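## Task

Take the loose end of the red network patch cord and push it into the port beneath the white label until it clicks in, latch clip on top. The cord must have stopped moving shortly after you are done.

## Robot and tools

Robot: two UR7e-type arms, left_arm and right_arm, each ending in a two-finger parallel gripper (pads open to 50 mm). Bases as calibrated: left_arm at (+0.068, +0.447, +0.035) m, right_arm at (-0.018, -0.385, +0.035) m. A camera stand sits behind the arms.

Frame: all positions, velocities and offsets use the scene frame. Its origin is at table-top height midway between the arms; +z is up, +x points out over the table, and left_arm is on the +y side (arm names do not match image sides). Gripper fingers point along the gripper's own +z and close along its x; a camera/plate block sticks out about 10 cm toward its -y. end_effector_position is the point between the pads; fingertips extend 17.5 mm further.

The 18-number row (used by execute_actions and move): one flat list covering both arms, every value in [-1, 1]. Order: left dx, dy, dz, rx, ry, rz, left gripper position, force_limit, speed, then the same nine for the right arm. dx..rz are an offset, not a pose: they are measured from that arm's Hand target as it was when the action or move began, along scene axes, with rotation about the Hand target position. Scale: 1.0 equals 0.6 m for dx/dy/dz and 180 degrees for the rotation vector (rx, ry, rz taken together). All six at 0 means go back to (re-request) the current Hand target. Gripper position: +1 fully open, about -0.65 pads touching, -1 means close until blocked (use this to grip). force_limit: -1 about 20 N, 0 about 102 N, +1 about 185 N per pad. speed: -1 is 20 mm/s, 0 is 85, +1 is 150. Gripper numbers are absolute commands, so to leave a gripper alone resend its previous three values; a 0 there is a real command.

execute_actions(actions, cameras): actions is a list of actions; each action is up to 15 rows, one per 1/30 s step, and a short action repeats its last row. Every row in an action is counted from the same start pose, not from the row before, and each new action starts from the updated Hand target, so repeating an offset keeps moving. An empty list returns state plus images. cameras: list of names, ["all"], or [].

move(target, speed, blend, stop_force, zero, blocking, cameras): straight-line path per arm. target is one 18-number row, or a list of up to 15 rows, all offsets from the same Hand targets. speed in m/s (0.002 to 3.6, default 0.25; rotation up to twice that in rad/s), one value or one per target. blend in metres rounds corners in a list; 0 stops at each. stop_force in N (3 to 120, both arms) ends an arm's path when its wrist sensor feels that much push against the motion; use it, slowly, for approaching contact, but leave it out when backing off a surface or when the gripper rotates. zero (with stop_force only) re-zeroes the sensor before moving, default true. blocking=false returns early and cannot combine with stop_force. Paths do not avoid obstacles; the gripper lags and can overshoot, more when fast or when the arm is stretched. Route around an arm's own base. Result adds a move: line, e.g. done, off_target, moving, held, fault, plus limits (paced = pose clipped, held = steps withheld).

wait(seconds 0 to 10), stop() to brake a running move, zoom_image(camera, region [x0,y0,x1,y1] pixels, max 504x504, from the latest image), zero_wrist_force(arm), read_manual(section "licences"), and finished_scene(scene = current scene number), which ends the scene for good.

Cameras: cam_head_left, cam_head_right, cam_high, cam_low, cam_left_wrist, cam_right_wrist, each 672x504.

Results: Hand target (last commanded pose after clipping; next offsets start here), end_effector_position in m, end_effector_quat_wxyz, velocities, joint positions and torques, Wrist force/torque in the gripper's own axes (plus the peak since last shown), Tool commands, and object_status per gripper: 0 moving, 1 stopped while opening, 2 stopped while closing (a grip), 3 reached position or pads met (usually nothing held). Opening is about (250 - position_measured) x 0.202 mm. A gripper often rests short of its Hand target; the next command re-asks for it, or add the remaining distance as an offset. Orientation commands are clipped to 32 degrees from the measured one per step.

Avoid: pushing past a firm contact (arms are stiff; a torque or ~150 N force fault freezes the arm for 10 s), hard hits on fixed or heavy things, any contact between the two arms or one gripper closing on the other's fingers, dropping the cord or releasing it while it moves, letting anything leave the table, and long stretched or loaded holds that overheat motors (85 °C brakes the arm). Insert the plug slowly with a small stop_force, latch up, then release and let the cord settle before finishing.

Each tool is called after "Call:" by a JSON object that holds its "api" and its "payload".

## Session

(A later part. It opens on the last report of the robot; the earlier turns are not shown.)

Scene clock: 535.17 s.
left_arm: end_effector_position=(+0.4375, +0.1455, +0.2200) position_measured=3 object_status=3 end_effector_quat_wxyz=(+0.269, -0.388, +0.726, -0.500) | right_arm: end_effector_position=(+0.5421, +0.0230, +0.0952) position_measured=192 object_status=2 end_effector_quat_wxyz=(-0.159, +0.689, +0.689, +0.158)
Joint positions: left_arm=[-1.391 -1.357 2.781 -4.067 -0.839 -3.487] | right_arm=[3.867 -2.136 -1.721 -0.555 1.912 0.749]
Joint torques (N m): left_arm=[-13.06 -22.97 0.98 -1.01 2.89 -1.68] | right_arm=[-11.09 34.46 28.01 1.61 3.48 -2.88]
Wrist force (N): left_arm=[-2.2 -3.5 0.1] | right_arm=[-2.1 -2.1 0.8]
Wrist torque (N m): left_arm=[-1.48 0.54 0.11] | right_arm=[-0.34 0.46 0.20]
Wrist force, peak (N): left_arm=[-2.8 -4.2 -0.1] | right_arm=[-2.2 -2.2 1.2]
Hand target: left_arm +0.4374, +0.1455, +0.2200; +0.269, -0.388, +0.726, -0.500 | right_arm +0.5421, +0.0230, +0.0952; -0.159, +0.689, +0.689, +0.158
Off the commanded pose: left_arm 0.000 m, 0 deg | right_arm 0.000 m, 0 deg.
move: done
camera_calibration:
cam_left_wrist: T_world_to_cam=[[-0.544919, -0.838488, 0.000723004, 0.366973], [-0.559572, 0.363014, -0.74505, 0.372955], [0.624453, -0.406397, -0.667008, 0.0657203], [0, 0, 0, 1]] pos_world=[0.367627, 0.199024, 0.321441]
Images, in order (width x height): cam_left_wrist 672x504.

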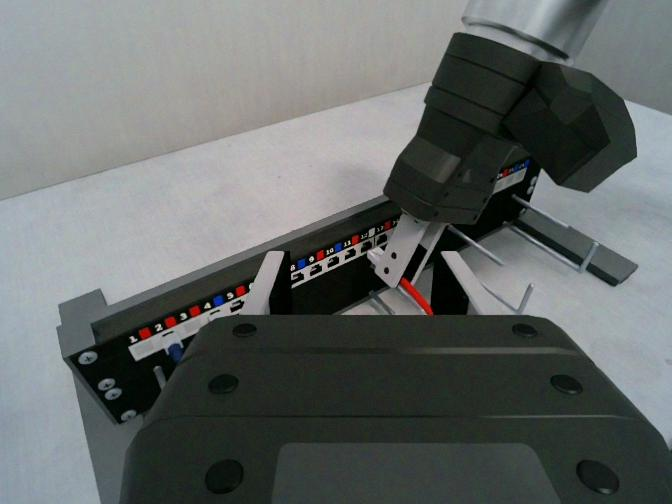

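Call:
{"api": "zoom_image", "payload": {"camera": "cam_left_wrist", "region": [350, 225, 400, 275]}}

Call:
{"api": "zoom_image", "payload": {"camera": "cam_left_wrist", "region": [355, 235, 385, 265]}}

Scaled by 10.080.

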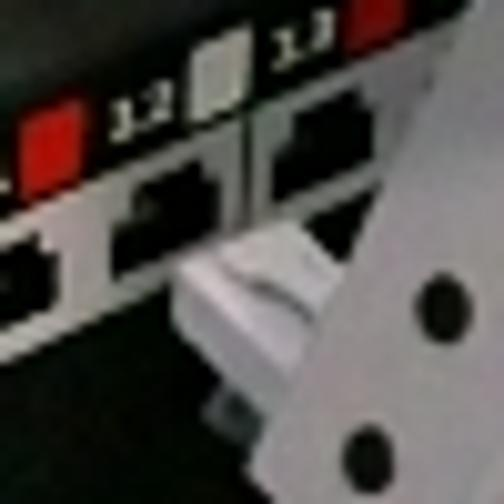

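Scaled by 16.800.

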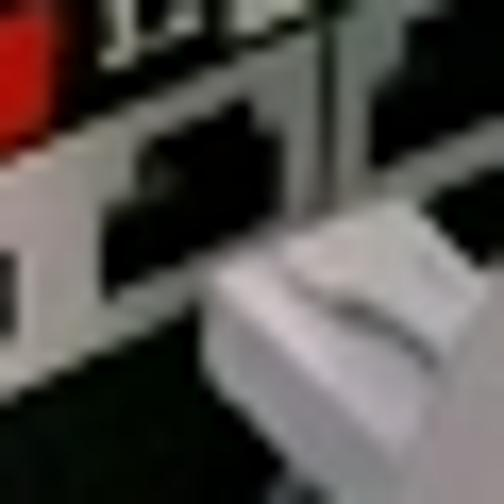

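Call:
{"api": "move", "payload": {"target": [[0.083,-0.054,-0.0883,0,0,0,1,1,1,0.01,-0.0022,-0.0055,-0.0167,0,0.0117,-1,-0.5,-1]], "speed": 0.06, "cameras": ["cam_left_wrist"]}}

Call:
{"api": "zoom_image", "payload": {"camera": "cam_left_wrist", "region": [360, 220, 410, 270]}}

Scene clock: 595.97 s.
left_arm: end_effector_position=(+0.4872, +0.1131, +0.1671) position_measured=3 object_status=3 end_effector_quat_wxyz=(+0.269, -0.388, +0.726, -0.500) | right_arm: end_effector_position=(+0.5481, +0.0217, +0.0919) position_measured=192 object_status=2 end_effector_quat_wxyz=(-0.143, +0.680, +0.706, +0.137)
Joint positions: left_arm=[-1.22 -1.028 2.596 -4.27 -0.991 -3.39] | right_arm=[3.87 -2.149 -1.675 -0.636 1.883 0.703]
Joint torques (N m): left_arm=[11.04 -21.57 -8.97 -4.92 -1.49 1.09] | right_arm=[14.03 36.36 28.1 1.3 -2.26 -2.76]
Wrist force (N): left_arm=[-1.7 -3.4 0.0] | right_arm=[-2.0 -1.8 1.0]
Wrist torque (N m): left_arm=[-1.50 0.48 -0.08] | right_arm=[-0.28 0.42 0.19]
Wrist force, peak (N): left_arm=[-2.4 -3.9 -0.3] | right_arm=[-2.5 -2.2 1.2]
Hand target: left_arm +0.4872, +0.1131, +0.1670; +0.269, -0.388, +0.726, -0.500 | right_arm +0.5481, +0.0217, +0.0919; -0.143, +0.680, +0.706, +0.137
Off the commanded pose: left_arm 0.000 m, 0 deg | right_arm 0.000 m, 0 deg.
move: done
camera_calibration:
cam_left_wrist: T_world_to_cam=[[-0.544837, -0.838542, 0.000708017, 0.367044], [-0.559671, 0.363013, -0.744976, 0.373155], [0.624437, -0.406287, -0.66709, -0.0137784], [0, 0, 0, 1]] pos_world=[0.417427, 0.166723, 0.268541]
Images, in order (width x height): cam_left_wrist 672x504.

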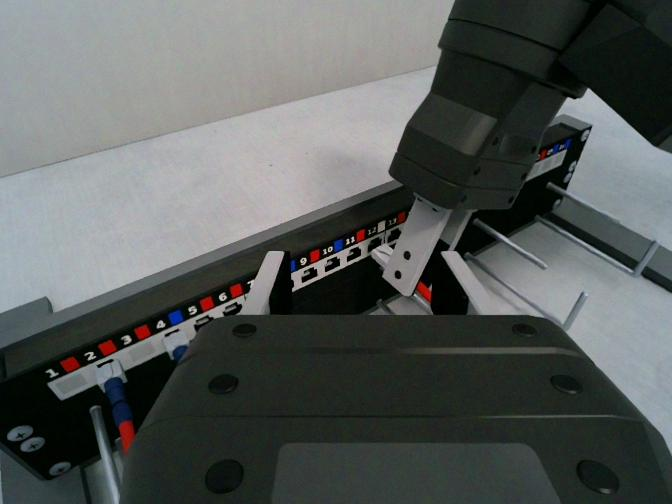

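Scaled by 10.080.

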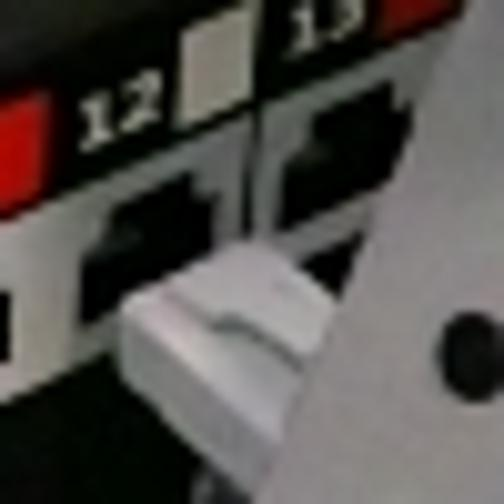

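Call:
{"api": "move", "payload": {"target": [[0,0,0,0,0,0,1,1,1,0.0055,-0.0016,-0.0018,0,0,0,-1,-0.5,-1]], "speed": 0.03, "stop_force": 5, "cameras": ["cam_left_wrist"]}}

Call:
{"api": "zoom_image", "payload": {"camera": "cam_left_wrist", "region": [360, 220, 410, 270]}}

Scene clock: 609.43 s.
left_arm: end_effector_position=(+0.4872, +0.1131, +0.1670) position_measured=3 object_status=3 end_effector_quat_wxyz=(+0.269, -0.388, +0.726, -0.500) | right_arm: end_effector_position=(+0.5514, +0.0207, +0.0908) position_measured=192 object_status=2 end_effector_quat_wxyz=(-0.143, +0.680, +0.706, +0.137)
Joint positions: left_arm=[-1.22 -1.028 2.596 -4.27 -0.992 -3.39] | right_arm=[3.866 -2.155 -1.667 -0.639 1.884 0.699]
Joint torques (N m): left_arm=[11.64 -20.43 -9.38 -5.14 -1.24 1.09] | right_arm=[-11.1 34.96 29.17 1.46 3.39 -2.88]
Wrist force (N): left_arm=[-2.1 -3.8 -0.1] | right_arm=[-2.0 -1.7 1.0]
Wrist torque (N m): left_arm=[-1.56 0.55 -0.08] | right_arm=[-0.27 0.43 0.19]
Wrist force, peak (N): left_arm=[-2.2 -3.9 0.2] | right_arm=[-2.3 -2.1 1.0]
Hand target: left_arm +0.4872, +0.1131, +0.1670; +0.269, -0.388, +0.726, -0.500 | right_arm +0.5514, +0.0207, +0.0908; -0.143, +0.680, +0.706, +0.137
Off the commanded pose: left_arm 0.000 m, 0 deg | right_arm 0.000 m, 0 deg.
move: done
camera_calibration:
cam_left_wrist: T_world_to_cam=[[-0.544837, -0.838542, 0.000708017, 0.36696], [-0.559671, 0.363013, -0.744976, 0.373192], [0.624437, -0.406287, -0.66709, -0.0138191], [0, 0, 0, 1]] pos_world=[0.417427, 0.166623, 0.268541]
Images, in order (width x height): cam_left_wrist 672x504.

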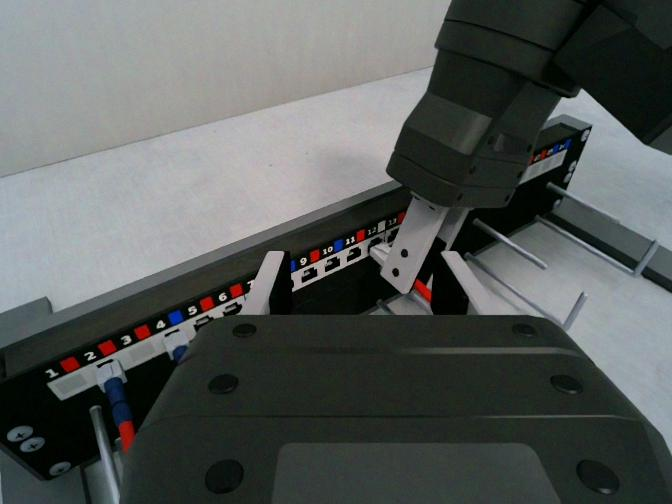

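Scaled by 10.080.

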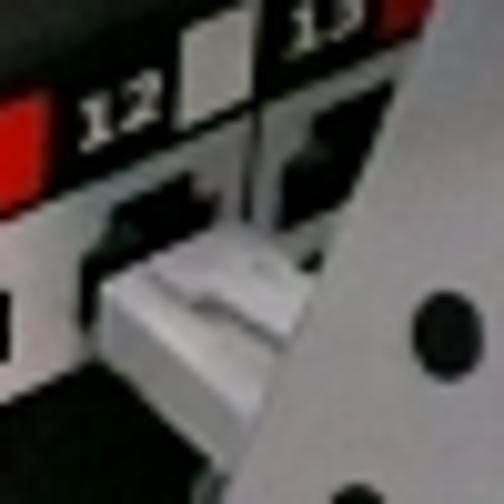

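Call:
{"api": "move", "payload": {"target": [[0,0,0,0,0,0,1,1,1,0.0083,0,0,0,0,0,-1,-0.5,-1]], "speed": 0.01, "stop_force": 8, "cameras": ["cam_left_wrist"]}}

Call:
{"api": "zoom_image", "payload": {"camera": "cam_left_wrist", "region": [360, 220, 410, 270]}}

Scene clock: 621.53 s.
left_arm: end_effector_position=(+0.4872, +0.1131, +0.1670) position_measured=3 object_status=3 end_effector_quat_wxyz=(+0.269, -0.388, +0.726, -0.500) | right_arm: end_effector_position=(+0.5563, +0.0207, +0.0908) position_measured=192 object_status=2 end_effector_quat_wxyz=(-0.143, +0.680, +0.706, +0.137)
Joint positions: left_arm=[-1.22 -1.028 2.596 -4.27 -0.992 -3.39] | right_arm=[3.861 -2.163 -1.653 -0.648 1.885 0.694]
Joint torques (N m): left_arm=[11.89 -20.53 -9.42 -5.1 -1.43 1.07] | right_arm=[-10.99 35.94 30.53 1.96 2.82 -2.65]
Wrist force (N): left_arm=[-1.8 -3.8 0.2] | right_arm=[-2.6 -4.6 0.2]
Wrist torque (N m): left_arm=[-1.56 0.50 -0.07] | right_arm=[-0.35 0.48 0.20]
Wrist force, peak (N): left_arm=[-2.1 -3.9 0.0] | right_arm=[-2.6 -4.6 0.2]
Hand target: left_arm +0.4872, +0.1131, +0.1670; +0.269, -0.388, +0.726, -0.500 | right_arm +0.5563, +0.0207, +0.0908; -0.143, +0.680, +0.706, +0.137
Off the commanded pose: left_arm 0.000 m, 0 deg | right_arm 0.000 m, 0 deg.
move: done
camera_calibration:
cam_left_wrist: T_world_to_cam=[[-0.544837, -0.838542, 0.000708017, 0.36696], [-0.559671, 0.363013, -0.744976, 0.373192], [0.624437, -0.406287, -0.66709, -0.0138191], [0, 0, 0, 1]] pos_world=[0.417427, 0.166623, 0.268541]
Images, in order (width x height): cam_left_wrist 672x504.

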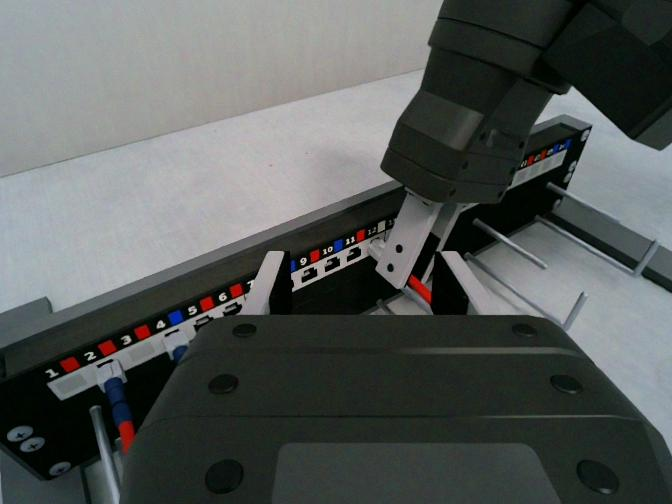

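Scaled by 10.080.

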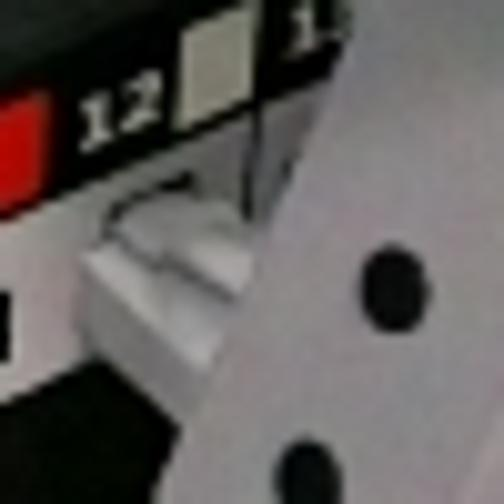

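Call:
{"api": "move", "payload": {"target": [[0,0,0,0,0,0,1,1,1,0.0133,0,0,0,0,0,-1,-0.5,-1]], "speed": 0.01, "stop_force": 15, "zero": false, "cameras": ["cam_left_wrist"]}}

Call:
{"api": "zoom_image", "payload": {"camera": "cam_left_wrist", "region": [360, 220, 410, 270]}}

Scene clock: 635.90 s.
left_arm: end_effector_position=(+0.4872, +0.1131, +0.1670) position_measured=3 object_status=3 end_effector_quat_wxyz=(+0.269, -0.388, +0.726, -0.500) | right_arm: end_effector_position=(+0.5634, +0.0207, +0.0908) position_measured=192 object_status=2 end_effector_quat_wxyz=(-0.143, +0.680, +0.706, +0.137)
Joint positions: left_arm=[-1.22 -1.028 2.596 -4.27 -0.992 -3.39] | right_arm=[3.854 -2.175 -1.631 -0.659 1.887 0.686]
Joint torques (N m): left_arm=[12.15 -20.47 -9.98 -5.16 -1.3 1.03] | right_arm=[7.72 52.02 21.19 6.87 -4.28 2.31]
Wrist force (N): left_arm=[-1.9 -3.6 0.2] | right_arm=[-2.5 -15.9 -0.7]
Wrist torque (N m): left_arm=[-1.54 0.51 -0.07] | right_arm=[-0.31 0.54 0.21]
Wrist force, peak (N): left_arm=[-2.2 -4.1 0.2] | right_arm=[-2.4 -22.5 -2.3]
Hand target: left_arm +0.4872, +0.1131, +0.1670; +0.269, -0.388, +0.726, -0.500 | right_arm +0.5634, +0.0207, +0.0908; -0.143, +0.680, +0.706, +0.137 (not the last commanded pose)
Off the commanded pose: left_arm 0.000 m, 0 deg | right_arm 0.001 m, 0 deg.
move: contact (right_arm)
camera_calibration:
cam_left_wrist: T_world_to_cam=[[-0.544837, -0.838542, 0.000708017, 0.36696], [-0.559671, 0.363013, -0.744976, 0.373192], [0.624437, -0.406287, -0.66709, -0.0138191], [0, 0, 0, 1]] pos_world=[0.417427, 0.166623, 0.268541]
Images, in order (width x height): cam_left_wrist 672x504.

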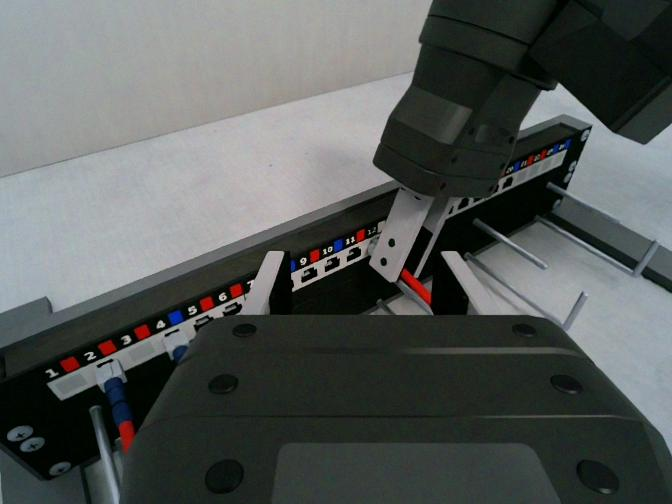

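Scaled by 10.080.

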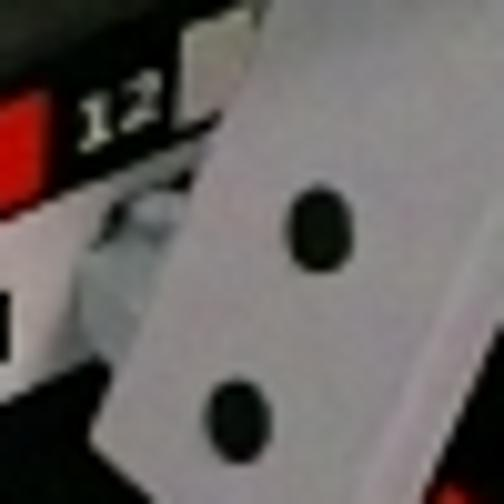

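Call:
{"api": "zoom_image", "payload": {"camera": "cam_left_wrist", "region": [80, 310, 200, 430]}}

Call:
{"api": "zoom_image", "payload": {"camera": "cam_left_wrist", "region": [340, 200, 460, 320]}}

Scaled by 4.200.

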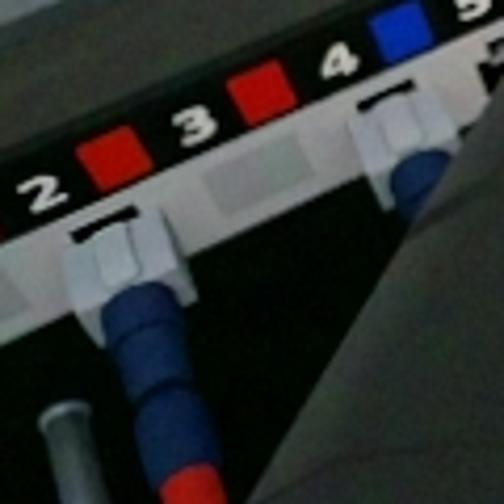

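Scaled by 4.200.

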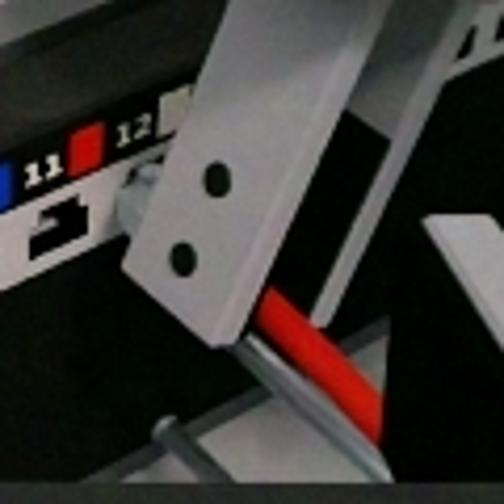

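Call:
{"api": "move", "payload": {"target": [[0,0,0,0,0,0,1,1,1,0.01,0,0,0,0,0,-1,-0.5,-1]], "speed": 0.006, "stop_force": 30, "zero": false, "cameras": ["cam_left_wrist"]}}

Call:
{"api": "zoom_image", "payload": {"camera": "cam_left_wrist", "region": [340, 200, 430, 290]}}

Scene clock: 648.50 s.
left_arm: end_effector_position=(+0.4872, +0.1131, +0.1670) position_measured=3 object_status=3 end_effector_quat_wxyz=(+0.269, -0.388, +0.726, -0.500) | right_arm: end_effector_position=(+0.5639, +0.0209, +0.0908) position_measured=192 object_status=2 end_effector_quat_wxyz=(-0.143, +0.680, +0.706, +0.137)
Joint positions: left_arm=[-1.22 -1.028 2.596 -4.27 -0.992 -3.39] | right_arm=[3.853 -2.176 -1.63 -0.661 1.887 0.686]
Joint torques (N m): left_arm=[11.55 -20.55 -10.49 -5.22 -1.16 0.96] | right_arm=[8.37 50.75 21.62 7.82 -5.02 2.13]
Wrist force (N): left_arm=[-2.1 -3.8 0.0] | right_arm=[-3.4 -21.5 -1.7]
Wrist torque (N m): left_arm=[-1.56 0.54 -0.07] | right_arm=[-0.31 0.53 0.22]
Wrist force, peak (N): left_arm=[-2.1 -4.0 0.1] | right_arm=[-5.7 -35.1 -6.4]
Hand target: left_arm +0.4872, +0.1131, +0.1670; +0.269, -0.388, +0.726, -0.500 | right_arm +0.5639, +0.0209, +0.0908; -0.143, +0.680, +0.706, +0.137 (not the last commanded pose)
Off the commanded pose: left_arm 0.000 m, 0 deg | right_arm 0.005 m, 0 deg.
move: contact (right_arm)
camera_calibration:
cam_left_wrist: T_world_to_cam=[[-0.544837, -0.838542, 0.000708017, 0.36696], [-0.559671, 0.363013, -0.744976, 0.373192], [0.624437, -0.406287, -0.66709, -0.0138191], [0, 0, 0, 1]] pos_world=[0.417427, 0.166623, 0.268541]
Images, in order (width x height): cam_left_wrist 672x504.

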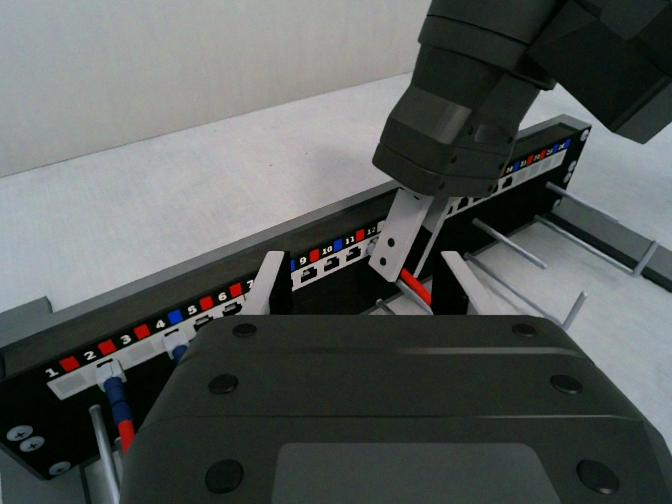

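Scaled by 5.600.

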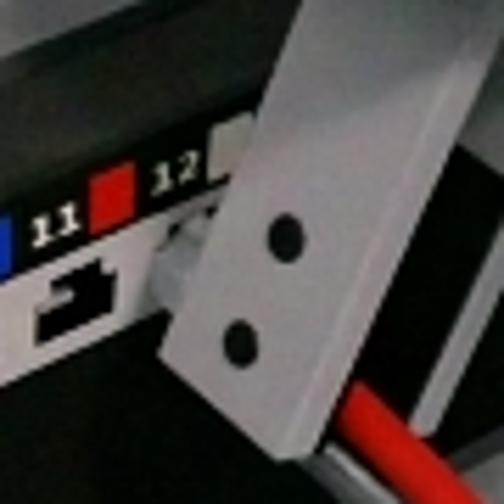

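Call:
{"api": "wait", "payload": {"seconds": 0.1, "cameras": ["all"]}}

Call:
{"api": "zoom_image", "payload": {"camera": "cam_low", "region": [340, 200, 440, 300]}}

Call:
{"api": "zoom_image", "payload": {"camera": "cam_high", "region": [290, 220, 410, 340]}}

Call:
{"api": "zoom_image", "payload": {"camera": "cam_right_wrist", "region": [300, 230, 430, 350]}}

Scene clock: 661.47 s.
left_arm: end_effector_position=(+0.4872, +0.1131, +0.1670) position_measured=3 object_status=3 end_effector_quat_wxyz=(+0.269, -0.388, +0.726, -0.500) | right_arm: end_effector_position=(+0.5639, +0.0209, +0.0908) position_measured=192 object_status=2 end_effector_quat_wxyz=(-0.143, +0.680, +0.706, +0.137)
Joint positions: left_arm=[-1.22 -1.028 2.596 -4.27 -0.992 -3.39] | right_arm=[3.853 -2.176 -1.63 -0.661 1.887 0.686]
Joint torques (N m): left_arm=[11.76 -21.56 -9.15 -4.9 -1.21 0.92] | right_arm=[8.83 49.89 21.76 5.12 -1.75 2.29]
Wrist force (N): left_arm=[-2.0 -3.8 0.1] | right_arm=[-3.5 -21.6 -1.8]
Wrist torque (N m): left_arm=[-1.56 0.53 -0.08] | right_arm=[-0.33 0.53 0.22]
Wrist force, peak (N): left_arm=[-2.2 -3.9 0.0] | right_arm=[-3.5 -21.9 -1.7]
Hand target: left_arm +0.4872, +0.1131, +0.1670; +0.269, -0.388, +0.726, -0.500 | right_arm +0.5639, +0.0209, +0.0908; -0.143, +0.680, +0.706, +0.137 (not the last commanded pose)
Tool commands: left_gripper/position=+1.0 left_gripper/force_limit=+1.0 left_gripper/speed=+1.0 right_gripper/position=-1.0 right_gripper/force_limit=-0.5 right_gripper/speed=-1.0
Off the commanded pose: left_arm 0.000 m, 0 deg | right_arm 0.005 m, 0 deg.
wait: 0.10 s; at rest from the start
camera_calibration:
cam_left_wrist: T_world_to_cam=[[-0.544837, -0.838542, 0.000708017, 0.36696], [-0.559671, 0.363013, -0.744976, 0.373192], [0.624437, -0.406287, -0.66709, -0.0138191], [0, 0, 0, 1]] pos_world=[0.417427, 0.166623, 0.268541]
cam_right_wrist: T_world_to_cam=[[-0.0206241, 0.917147, 0.398016, -0.0333127], [0.945659, -0.111318, 0.305511, -0.544093], [0.324504, 0.382689, -0.865012, 0.015109], [0, 0, 0, 1]] pos_world=[0.508937, -0.0357966, 0.192555]

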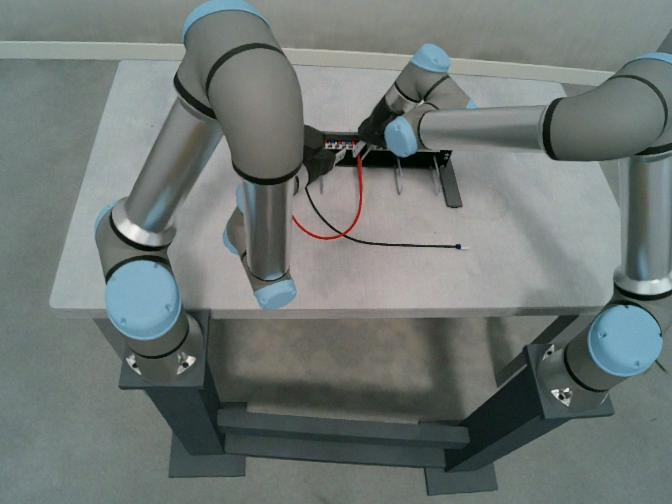

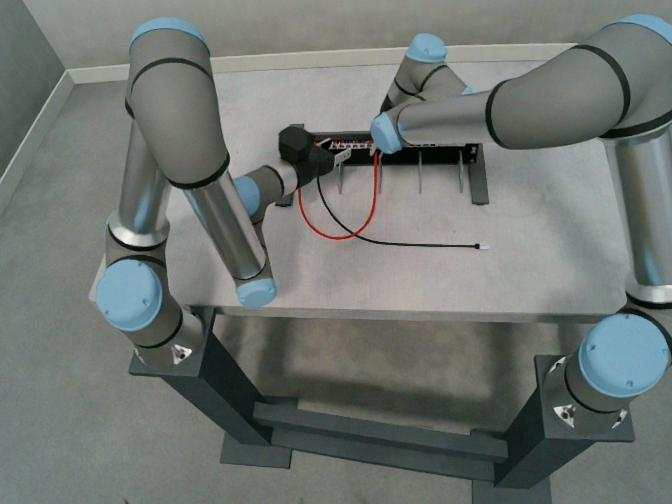

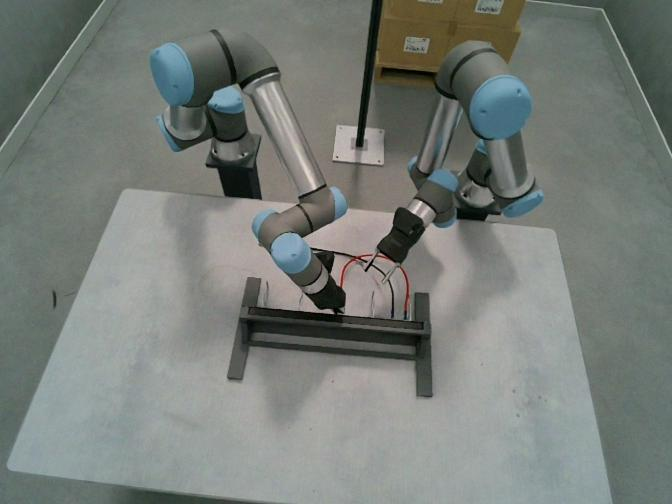

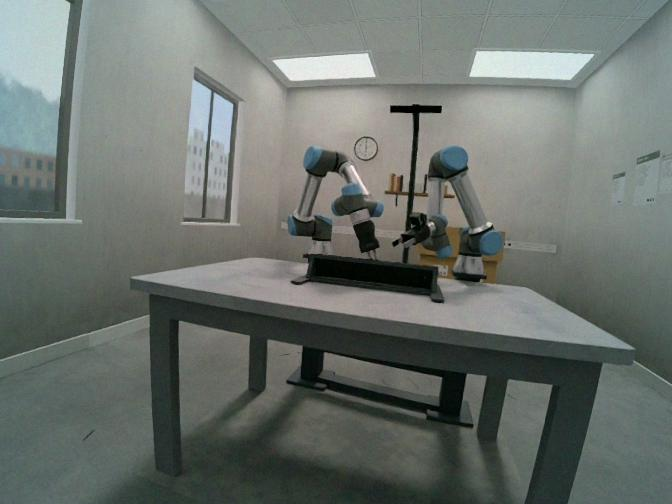

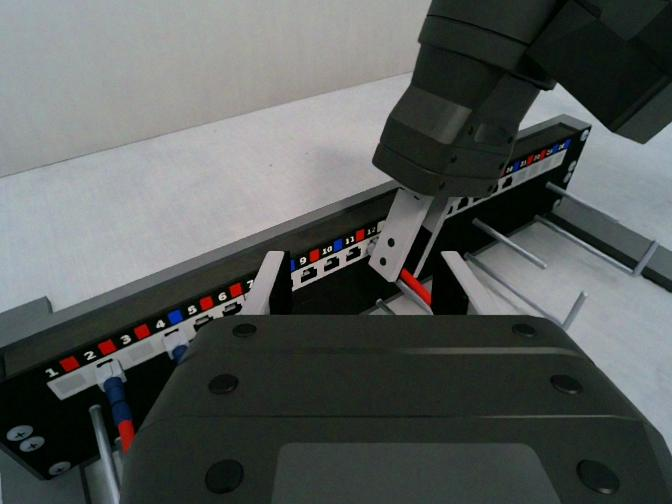

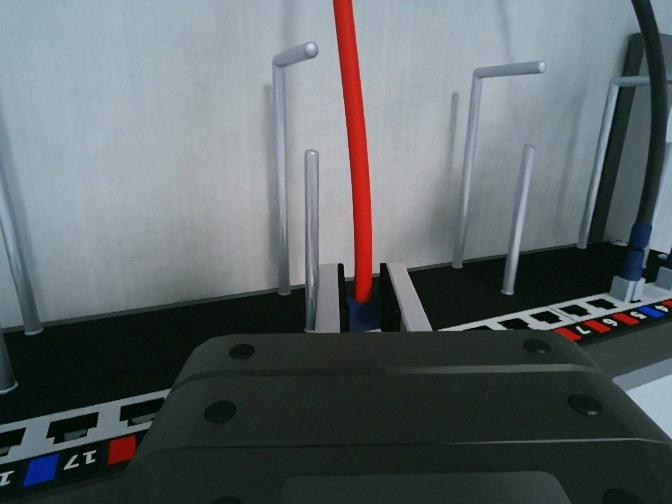

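Scaled by 5.040.

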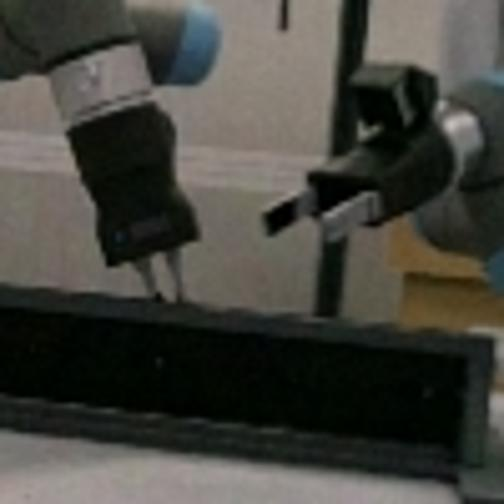

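Scaled by 4.200.

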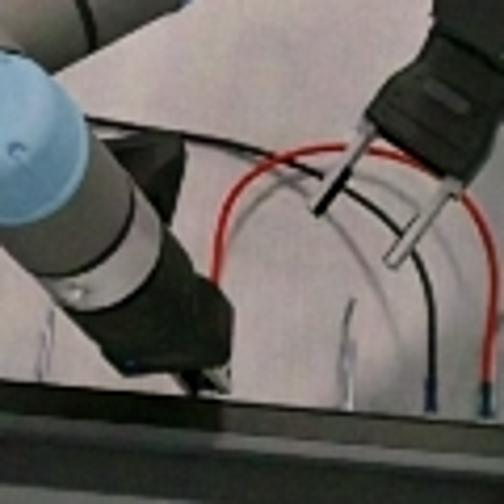

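Scaled by 3.877.

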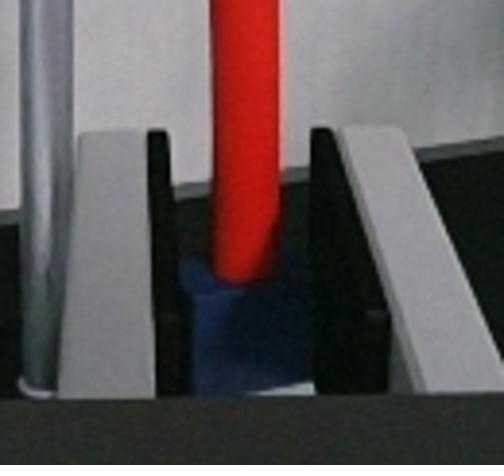

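Call:
{"api": "move", "payload": {"target": [[0.1213,0.01,-0.045,0,0,-0.28,1,1,1,0,0,0,0,0,0,-1,-0.5,-1]], "speed": 0.12, "cameras": ["cam_left_wrist"]}}

Call:
{"api": "zoom_image", "payload": {"camera": "cam_left_wrist", "region": [310, 200, 410, 300]}}

Scene clock: 732.40 s.
left_arm: end_effector_position=(+0.5600, +0.1191, +0.1400) position_measured=3 object_status=3 end_effector_quat_wxyz=(+0.031, -0.042, +0.822, -0.567) | right_arm: end_effector_position=(+0.5639, +0.0209, +0.0908) position_measured=192 object_status=2 end_effector_quat_wxyz=(-0.143, +0.680, +0.706, +0.137)
Joint positions: left_arm=[-0.477 -0.872 2.12 -3.778 -2.473 -2.636] | right_arm=[3.853 -2.176 -1.63 -0.661 1.887 0.686]
Joint torques (N m): left_arm=[11.49 -48.09 -15.85 -1.12 -3.04 1.05] | right_arm=[7.47 50.98 22.14 4.9 0.21 2.59]
Wrist force (N): left_arm=[-2.4 -3.7 0.2] | right_arm=[-3.5 -21.8 -1.9]
Wrist torque (N m): left_arm=[-1.49 0.65 -0.08] | right_arm=[-0.37 0.53 0.22]
Wrist force, peak (N): left_arm=[-2.3 -4.3 0.3] | right_arm=[-3.6 -22.0 -1.9]
Hand target: left_arm +0.5600, +0.1191, +0.1400; +0.031, -0.042, +0.822, -0.567 | right_arm +0.5639, +0.0209, +0.0908; -0.143, +0.680, +0.706, +0.137
Off the commanded pose: left_arm 0.000 m, 0 deg | right_arm 0.000 m, 0 deg.
move: done
camera_calibration:
cam_left_wrist: T_world_to_cam=[[-0.993376, -0.114908, 0.000691152, 0.576695], [-0.0771625, 0.662584, -0.745003, 0.0857856], [0.0851492, -0.740121, -0.667061, 0.266885], [0, 0, 0, 1]] pos_world=[0.556769, 0.206954, 0.241541]
Images, in order (width x height): cam_left_wrist 672x504.

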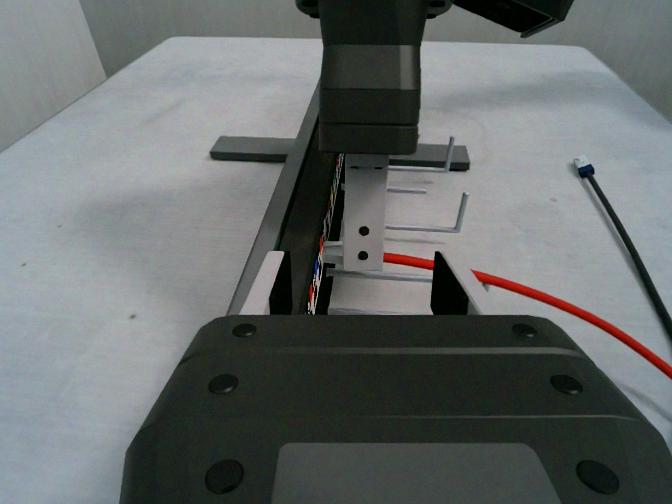

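Scaled by 5.040.

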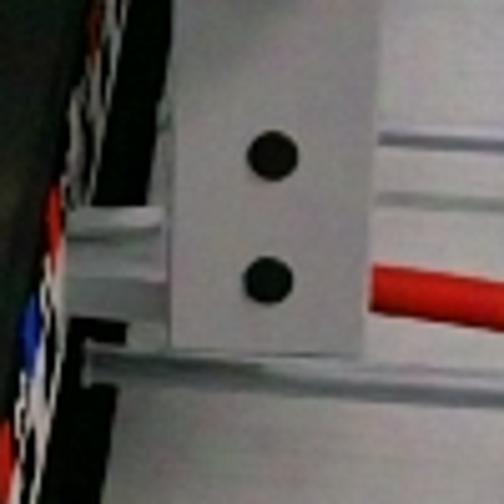

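Call:
{"api": "zoom_image", "payload": {"camera": "cam_left_wrist", "region": [316, 232, 356, 276]}}

Scaled by 11.455.

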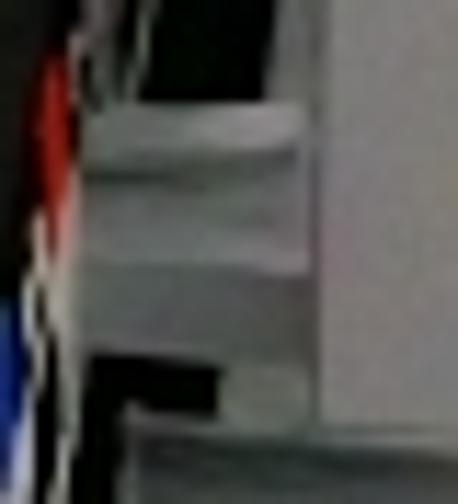

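Call:
{"api": "move", "payload": {"target": [[0,0,0,0,0,0,1,1,1,-0.0035,0,-0.0016,0,-0.0139,0,-1,-0.5,-1]], "speed": 0.01}}

Call:
{"api": "move", "payload": {"target": [[0,0,0,0,0,0,1,1,1,0.0117,0,0.0005,0,0,0,-1,-0.5,-1]], "speed": 0.008, "stop_force": 30, "cameras": ["cam_left_wrist"]}}

Call:
{"api": "zoom_image", "payload": {"camera": "cam_left_wrist", "region": [310, 200, 410, 300]}}

Scene clock: 754.60 s.
left_arm: end_effector_position=(+0.5600, +0.1191, +0.1400) position_measured=3 object_status=3 end_effector_quat_wxyz=(+0.031, -0.042, +0.822, -0.567) | right_arm: end_effector_position=(+0.5619, +0.0209, +0.0898) position_measured=192 object_status=2 end_effector_quat_wxyz=(-0.128, +0.677, +0.709, +0.151) end_effector_velocity=(+0.000, +0.001, +0.001) end_effector_angular_velocity=(+0.001, -0.004, +0.001)
Joint positions: left_arm=[-0.477 -0.872 2.12 -3.778 -2.474 -2.635] | right_arm=[3.866 -2.163 -1.666 -0.602 1.857 0.691]
Joint velocities: left_arm=[within noise] | right_arm=[0.002 0.001 -0.001 0.005 -0.002 0]
Joint torques (N m): left_arm=[11.62 -47.73 -15.3 -1.06 -3.08 1.24] | right_arm=[20.88 45.22 5.51 1.45 0.86 2.29]
Wrist force (N): left_arm=[-2.3 -3.9 0.0] | right_arm=[-1.6 18.9 -3.6]
Wrist torque (N m): left_arm=[-1.53 0.62 -0.08] | right_arm=[-0.35 0.45 0.08]
Wrist force, peak (N): left_arm=[-2.7 -4.0 0.4] | right_arm=[-3.5 -22.0 -1.8]
Hand target: left_arm +0.5600, +0.1191, +0.1400; +0.031, -0.042, +0.822, -0.567 | right_arm +0.5618, +0.0209, +0.0898; -0.128, +0.677, +0.709, +0.151
Off the commanded pose: left_arm 0.000 m, 0 deg | right_arm 0.000 m, 0 deg.
move: done

Scene clock: 756.00 s.
left_arm: end_effector_position=(+0.5600, +0.1191, +0.1400) position_measured=3 object_status=3 end_effector_quat_wxyz=(+0.031, -0.042, +0.822, -0.567) | right_arm: end_effector_position=(+0.5628, +0.0210, +0.0898) position_measured=192 object_status=2 end_effector_quat_wxyz=(-0.128, +0.677, +0.709, +0.151)
Joint positions: left_arm=[-0.477 -0.872 2.12 -3.778 -2.474 -2.635] | right_arm=[3.865 -2.165 -1.663 -0.604 1.857 0.69]
Joint torques (N m): left_arm=[11.69 -48.17 -15.89 -0.94 -3.07 1.05] | right_arm=[13.08 44.6 14.84 4.86 -2.84 2.23]
Wrist force (N): left_arm=[-2.1 -3.8 0.2] | right_arm=[-3.7 -11.3 -12.0]
Wrist torque (N m): left_arm=[-1.50 0.59 -0.09] | right_arm=[-0.41 0.50 0.22]
Wrist force, peak (N): left_arm=[-2.4 -4.1 0.4] | right_arm=[-4.2 -18.2 -15.1]
Hand target: left_arm +0.5600, +0.1191, +0.1400; +0.031, -0.042, +0.822, -0.567 | right_arm +0.5628, +0.0210, +0.0898; -0.128, +0.677, +0.709, +0.151 (not the last commanded pose)
Off the commanded pose: left_arm 0.000 m, 0 deg | right_arm 0.006 m, 0 deg.
move: contact (right_arm)
camera_calibration:
cam_left_wrist: T_world_to_cam=[[-0.993401, -0.114688, 0.000739707, 0.576751], [-0.0770524, 0.662608, -0.744992, 0.0857243], [0.0849512, -0.740133, -0.667073, 0.266992], [0, 0, 0, 1]] pos_world=[0.556869, 0.206955, 0.241541]
Images, in order (width x height): cam_left_wrist 672x504.

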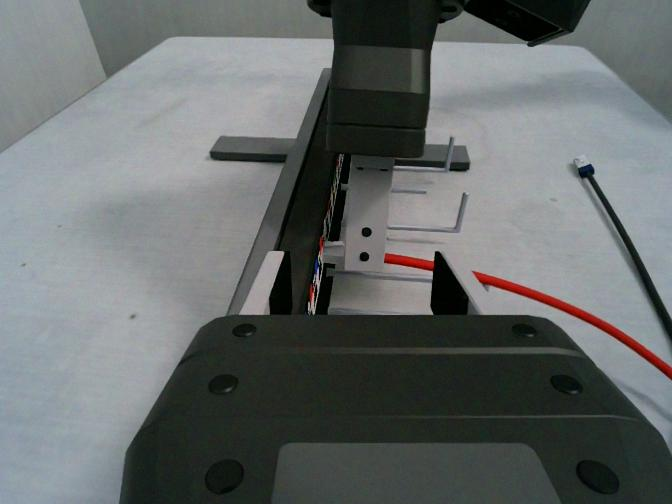

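Scaled by 5.040.

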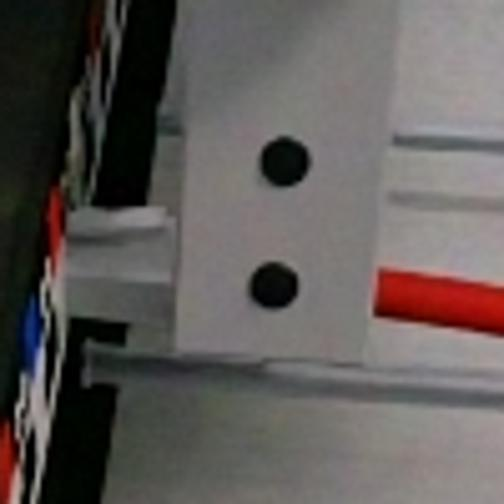

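Call:
{"api": "move", "payload": {"target": [[0,0,0,0,0,0,1,1,1,0.0003,0,0.0016,0,0.0139,0,-1,-0.5,-1]], "speed": 0.01}}

Call:
{"api": "move", "payload": {"target": [[0,0,0,0,0,0,1,1,1,-0.0083,0,0,0,0,0,-1,-0.5,-1]], "speed": 0.006, "stop_force": 25, "cameras": ["cam_left_wrist"]}}

Call:
{"api": "zoom_image", "payload": {"camera": "cam_left_wrist", "region": [316, 232, 356, 276]}}

Scene clock: 769.10 s.
left_arm: end_effector_position=(+0.5600, +0.1191, +0.1400) position_measured=3 object_status=3 end_effector_quat_wxyz=(+0.031, -0.042, +0.822, -0.567) | right_arm: end_effector_position=(+0.5630, +0.0210, +0.0908) position_measured=192 object_status=2 end_effector_quat_wxyz=(-0.143, +0.680, +0.706, +0.136)
Joint positions: left_arm=[-0.477 -0.872 2.12 -3.778 -2.474 -2.635] | right_arm=[3.854 -2.174 -1.632 -0.659 1.887 0.687]
Joint torques (N m): left_arm=[12.2 -48 -16.67 -1.13 -2.95 1.12] | right_arm=[-10.79 35.88 27.77 1.19 3.84 -2.81]
Wrist force (N): left_arm=[-2.3 -3.8 0.3] | right_arm=[-1.9 1.3 -0.9]
Wrist torque (N m): left_arm=[-1.50 0.63 -0.08] | right_arm=[-0.28 0.43 0.19]
Wrist force, peak (N): left_arm=[-2.3 -4.1 0.2] | right_arm=[-3.8 -11.3 -12.5]
Hand target: left_arm +0.5600, +0.1191, +0.1400; +0.031, -0.042, +0.822, -0.567 | right_arm +0.5630, +0.0210, +0.0908; -0.143, +0.680, +0.706, +0.136
Off the commanded pose: left_arm 0.000 m, 0 deg | right_arm 0.000 m, 0 deg.
move: done

Scene clock: 770.67 s.
left_arm: end_effector_position=(+0.5600, +0.1191, +0.1400) position_measured=3 object_status=3 end_effector_quat_wxyz=(+0.031, -0.042, +0.822, -0.567) | right_arm: end_effector_position=(+0.5614, +0.0209, +0.0909) position_measured=192 object_status=2 end_effector_quat_wxyz=(-0.143, +0.680, +0.706, +0.137)
Joint positions: left_arm=[-0.477 -0.872 2.12 -3.778 -2.474 -2.635] | right_arm=[3.856 -2.171 -1.637 -0.657 1.886 0.689]
Joint torques (N m): left_arm=[11.3 -47.89 -16.22 -1.19 -3.07 1] | right_arm=[-0.27 30.83 18.03 -2.82 7.6 -2.15]
Wrist force (N): left_arm=[-2.2 -3.9 0.4] | right_arm=[-1.3 25.7 -5.1]
Wrist torque (N m): left_arm=[-1.52 0.62 -0.08] | right_arm=[-0.29 0.41 0.02]
Wrist force, peak (N): left_arm=[-2.6 -4.1 0.4] | right_arm=[-2.2 30.9 -4.4]
Hand target: left_arm +0.5600, +0.1191, +0.1400; +0.031, -0.042, +0.822, -0.567 | right_arm +0.5614, +0.0209, +0.0909; -0.143, +0.680, +0.706, +0.137 (not the last commanded pose)
Off the commanded pose: left_arm 0.000 m, 0 deg | right_arm 0.003 m, 0 deg.
move: contact (right_arm)
camera_calibration:
cam_left_wrist: T_world_to_cam=[[-0.993401, -0.114688, 0.000739707, 0.576751], [-0.0770524, 0.662608, -0.744992, 0.0857243], [0.0849512, -0.740133, -0.667073, 0.266992], [0, 0, 0, 1]] pos_world=[0.556869, 0.206955, 0.241541]
Images, in order (width x height): cam_left_wrist 672x504.

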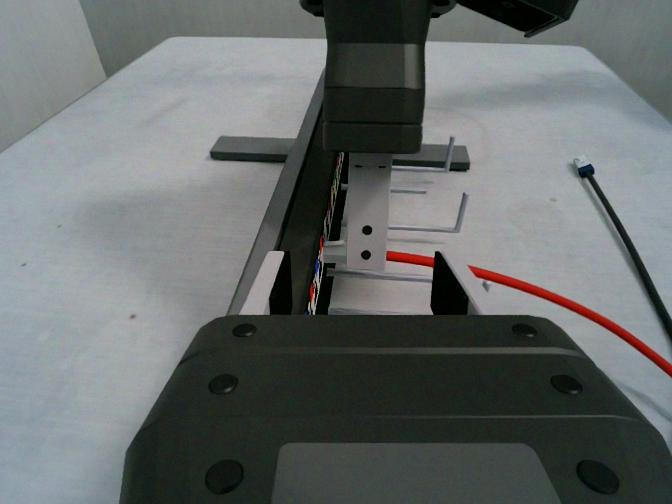

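Scaled by 11.455.

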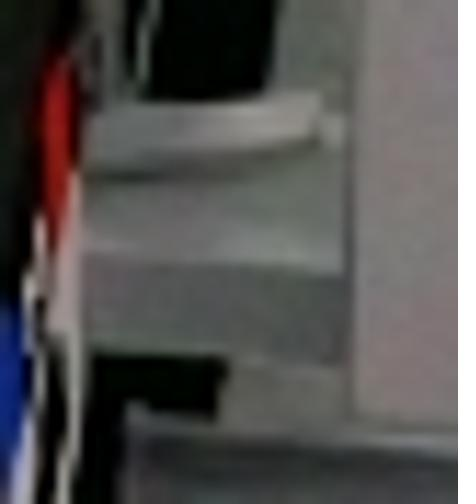

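Call:
{"api": "move", "payload": {"target": [[0,0,0,0,0,0,1,1,1,0.002,0,0,0,0,0,-1,-0.5,-1]], "speed": 0.01}}

Call:
{"api": "move", "payload": {"target": [[0,0,0,0,0,0,1,1,1,0,0,0,0,0,0,-0.43,-1,-1]], "cameras": ["cam_left_wrist","cam_right_wrist"]}}

Call:
{"api": "zoom_image", "payload": {"camera": "cam_left_wrist", "region": [310, 200, 410, 300]}}

Call:
{"api": "zoom_image", "payload": {"camera": "cam_right_wrist", "region": [300, 230, 430, 350]}}

Scene clock: 797.00 s.
left_arm: end_effector_position=(+0.5600, +0.1191, +0.1400) position_measured=3 object_status=3 end_effector_quat_wxyz=(+0.031, -0.042, +0.822, -0.567) | right_arm: end_effector_position=(+0.5625, +0.0209, +0.0908) position_measured=192 object_status=2 end_effector_quat_wxyz=(-0.143, +0.680, +0.706, +0.136)
Joint positions: left_arm=[-0.477 -0.872 2.12 -3.778 -2.474 -2.635] | right_arm=[3.855 -2.173 -1.634 -0.659 1.887 0.688]
Joint torques (N m): left_arm=[11.52 -47.91 -15.03 -1.17 -2.91 0.87] | right_arm=[-8.12 33.88 29.3 0.94 3.51 -2.85]
Wrist force (N): left_arm=[-2.3 -3.8 0.2] | right_arm=[-1.7 0.2 -2.8]
Wrist torque (N m): left_arm=[-1.51 0.63 -0.08] | right_arm=[-0.30 0.43 0.16]
Wrist force, peak (N): left_arm=[-2.4 -4.1 0.4] | right_arm=[-1.1 26.0 -5.1]
Hand target: left_arm +0.5600, +0.1191, +0.1400; +0.031, -0.042, +0.822, -0.567 | right_arm +0.5626, +0.0209, +0.0909; -0.143, +0.680, +0.706, +0.137
Off the commanded pose: left_arm 0.000 m, 0 deg | right_arm 0.000 m, 0 deg.
move: done

Scene clock: 797.50 s.
left_arm: end_effector_position=(+0.5600, +0.1191, +0.1400) position_measured=3 object_status=3 end_effector_quat_wxyz=(+0.031, -0.042, +0.822, -0.567) | right_arm: end_effector_position=(+0.5626, +0.0209, +0.0909) position_measured=192 object_status=2 end_effector_quat_wxyz=(-0.143, +0.680, +0.706, +0.137)
Joint positions: left_arm=[-0.477 -0.872 2.12 -3.778 -2.474 -2.635] | right_arm=[3.855 -2.173 -1.633 -0.659 1.887 0.687]
Joint torques (N m): left_arm=[11.06 -47.74 -15.49 -1.19 -2.91 0.91] | right_arm=[-9.57 35.97 29.68 1.69 1.29 -2.75]
Wrist force (N): left_arm=[-2.2 -4.0 0.3] | right_arm=[-2.0 -1.2 -2.9]
Wrist torque (N m): left_arm=[-1.54 0.62 -0.08] | right_arm=[-0.07 0.33 0.19]
Wrist force, peak (N): left_arm=[-2.2 -4.0 0.3] | right_arm=[-2.0 -0.9 -3.2]
Hand target: left_arm +0.5600, +0.1191, +0.1400; +0.031, -0.042, +0.822, -0.567 | right_arm +0.5626, +0.0209, +0.0909; -0.143, +0.680, +0.706, +0.137
Off the commanded pose: left_arm 0.000 m, 0 deg | right_arm 0.000 m, 0 deg.
move: done
camera_calibration:
cam_left_wrist: T_world_to_cam=[[-0.993401, -0.114688, 0.000739707, 0.576751], [-0.0770524, 0.662608, -0.744992, 0.0857243], [0.0849512, -0.740133, -0.667073, 0.266992], [0, 0, 0, 1]] pos_world=[0.556869, 0.206955, 0.241541]
cam_right_wrist: T_world_to_cam=[[-0.0206241, 0.917147, 0.398016, -0.0334711], [0.945659, -0.111318, 0.305511, -0.542883], [0.324504, 0.382689, -0.865012, 0.0155791], [0, 0, 0, 1]] pos_world=[0.507637, -0.0356966, 0.192655]
Images, in order (width x height): cam_left_wrist 672x504, cam_right_wrist 672x504.

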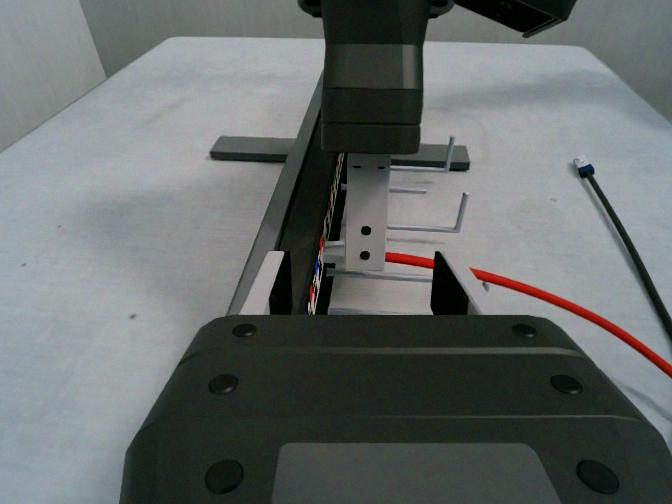

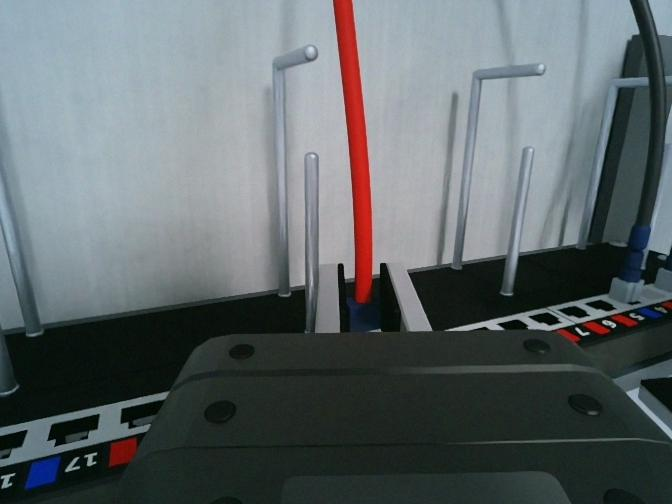

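Scaled by 5.040.

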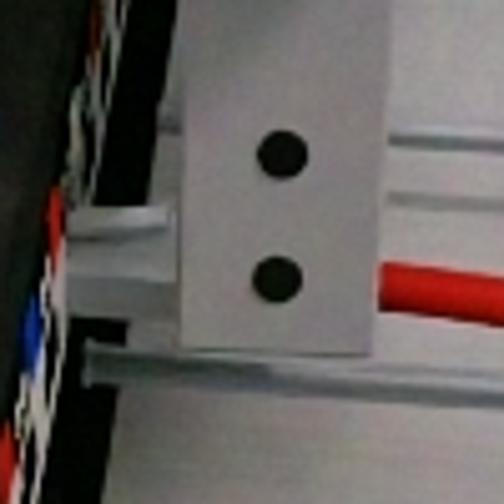

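Scaled by 3.877.

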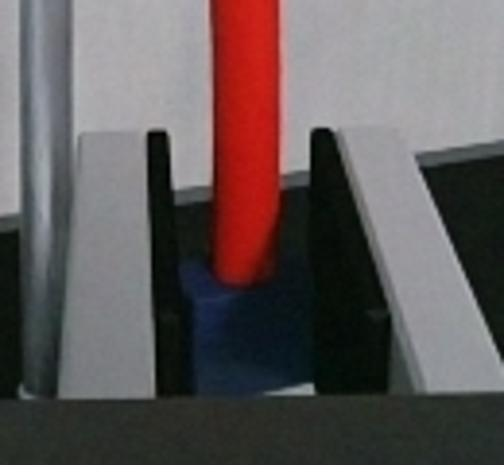

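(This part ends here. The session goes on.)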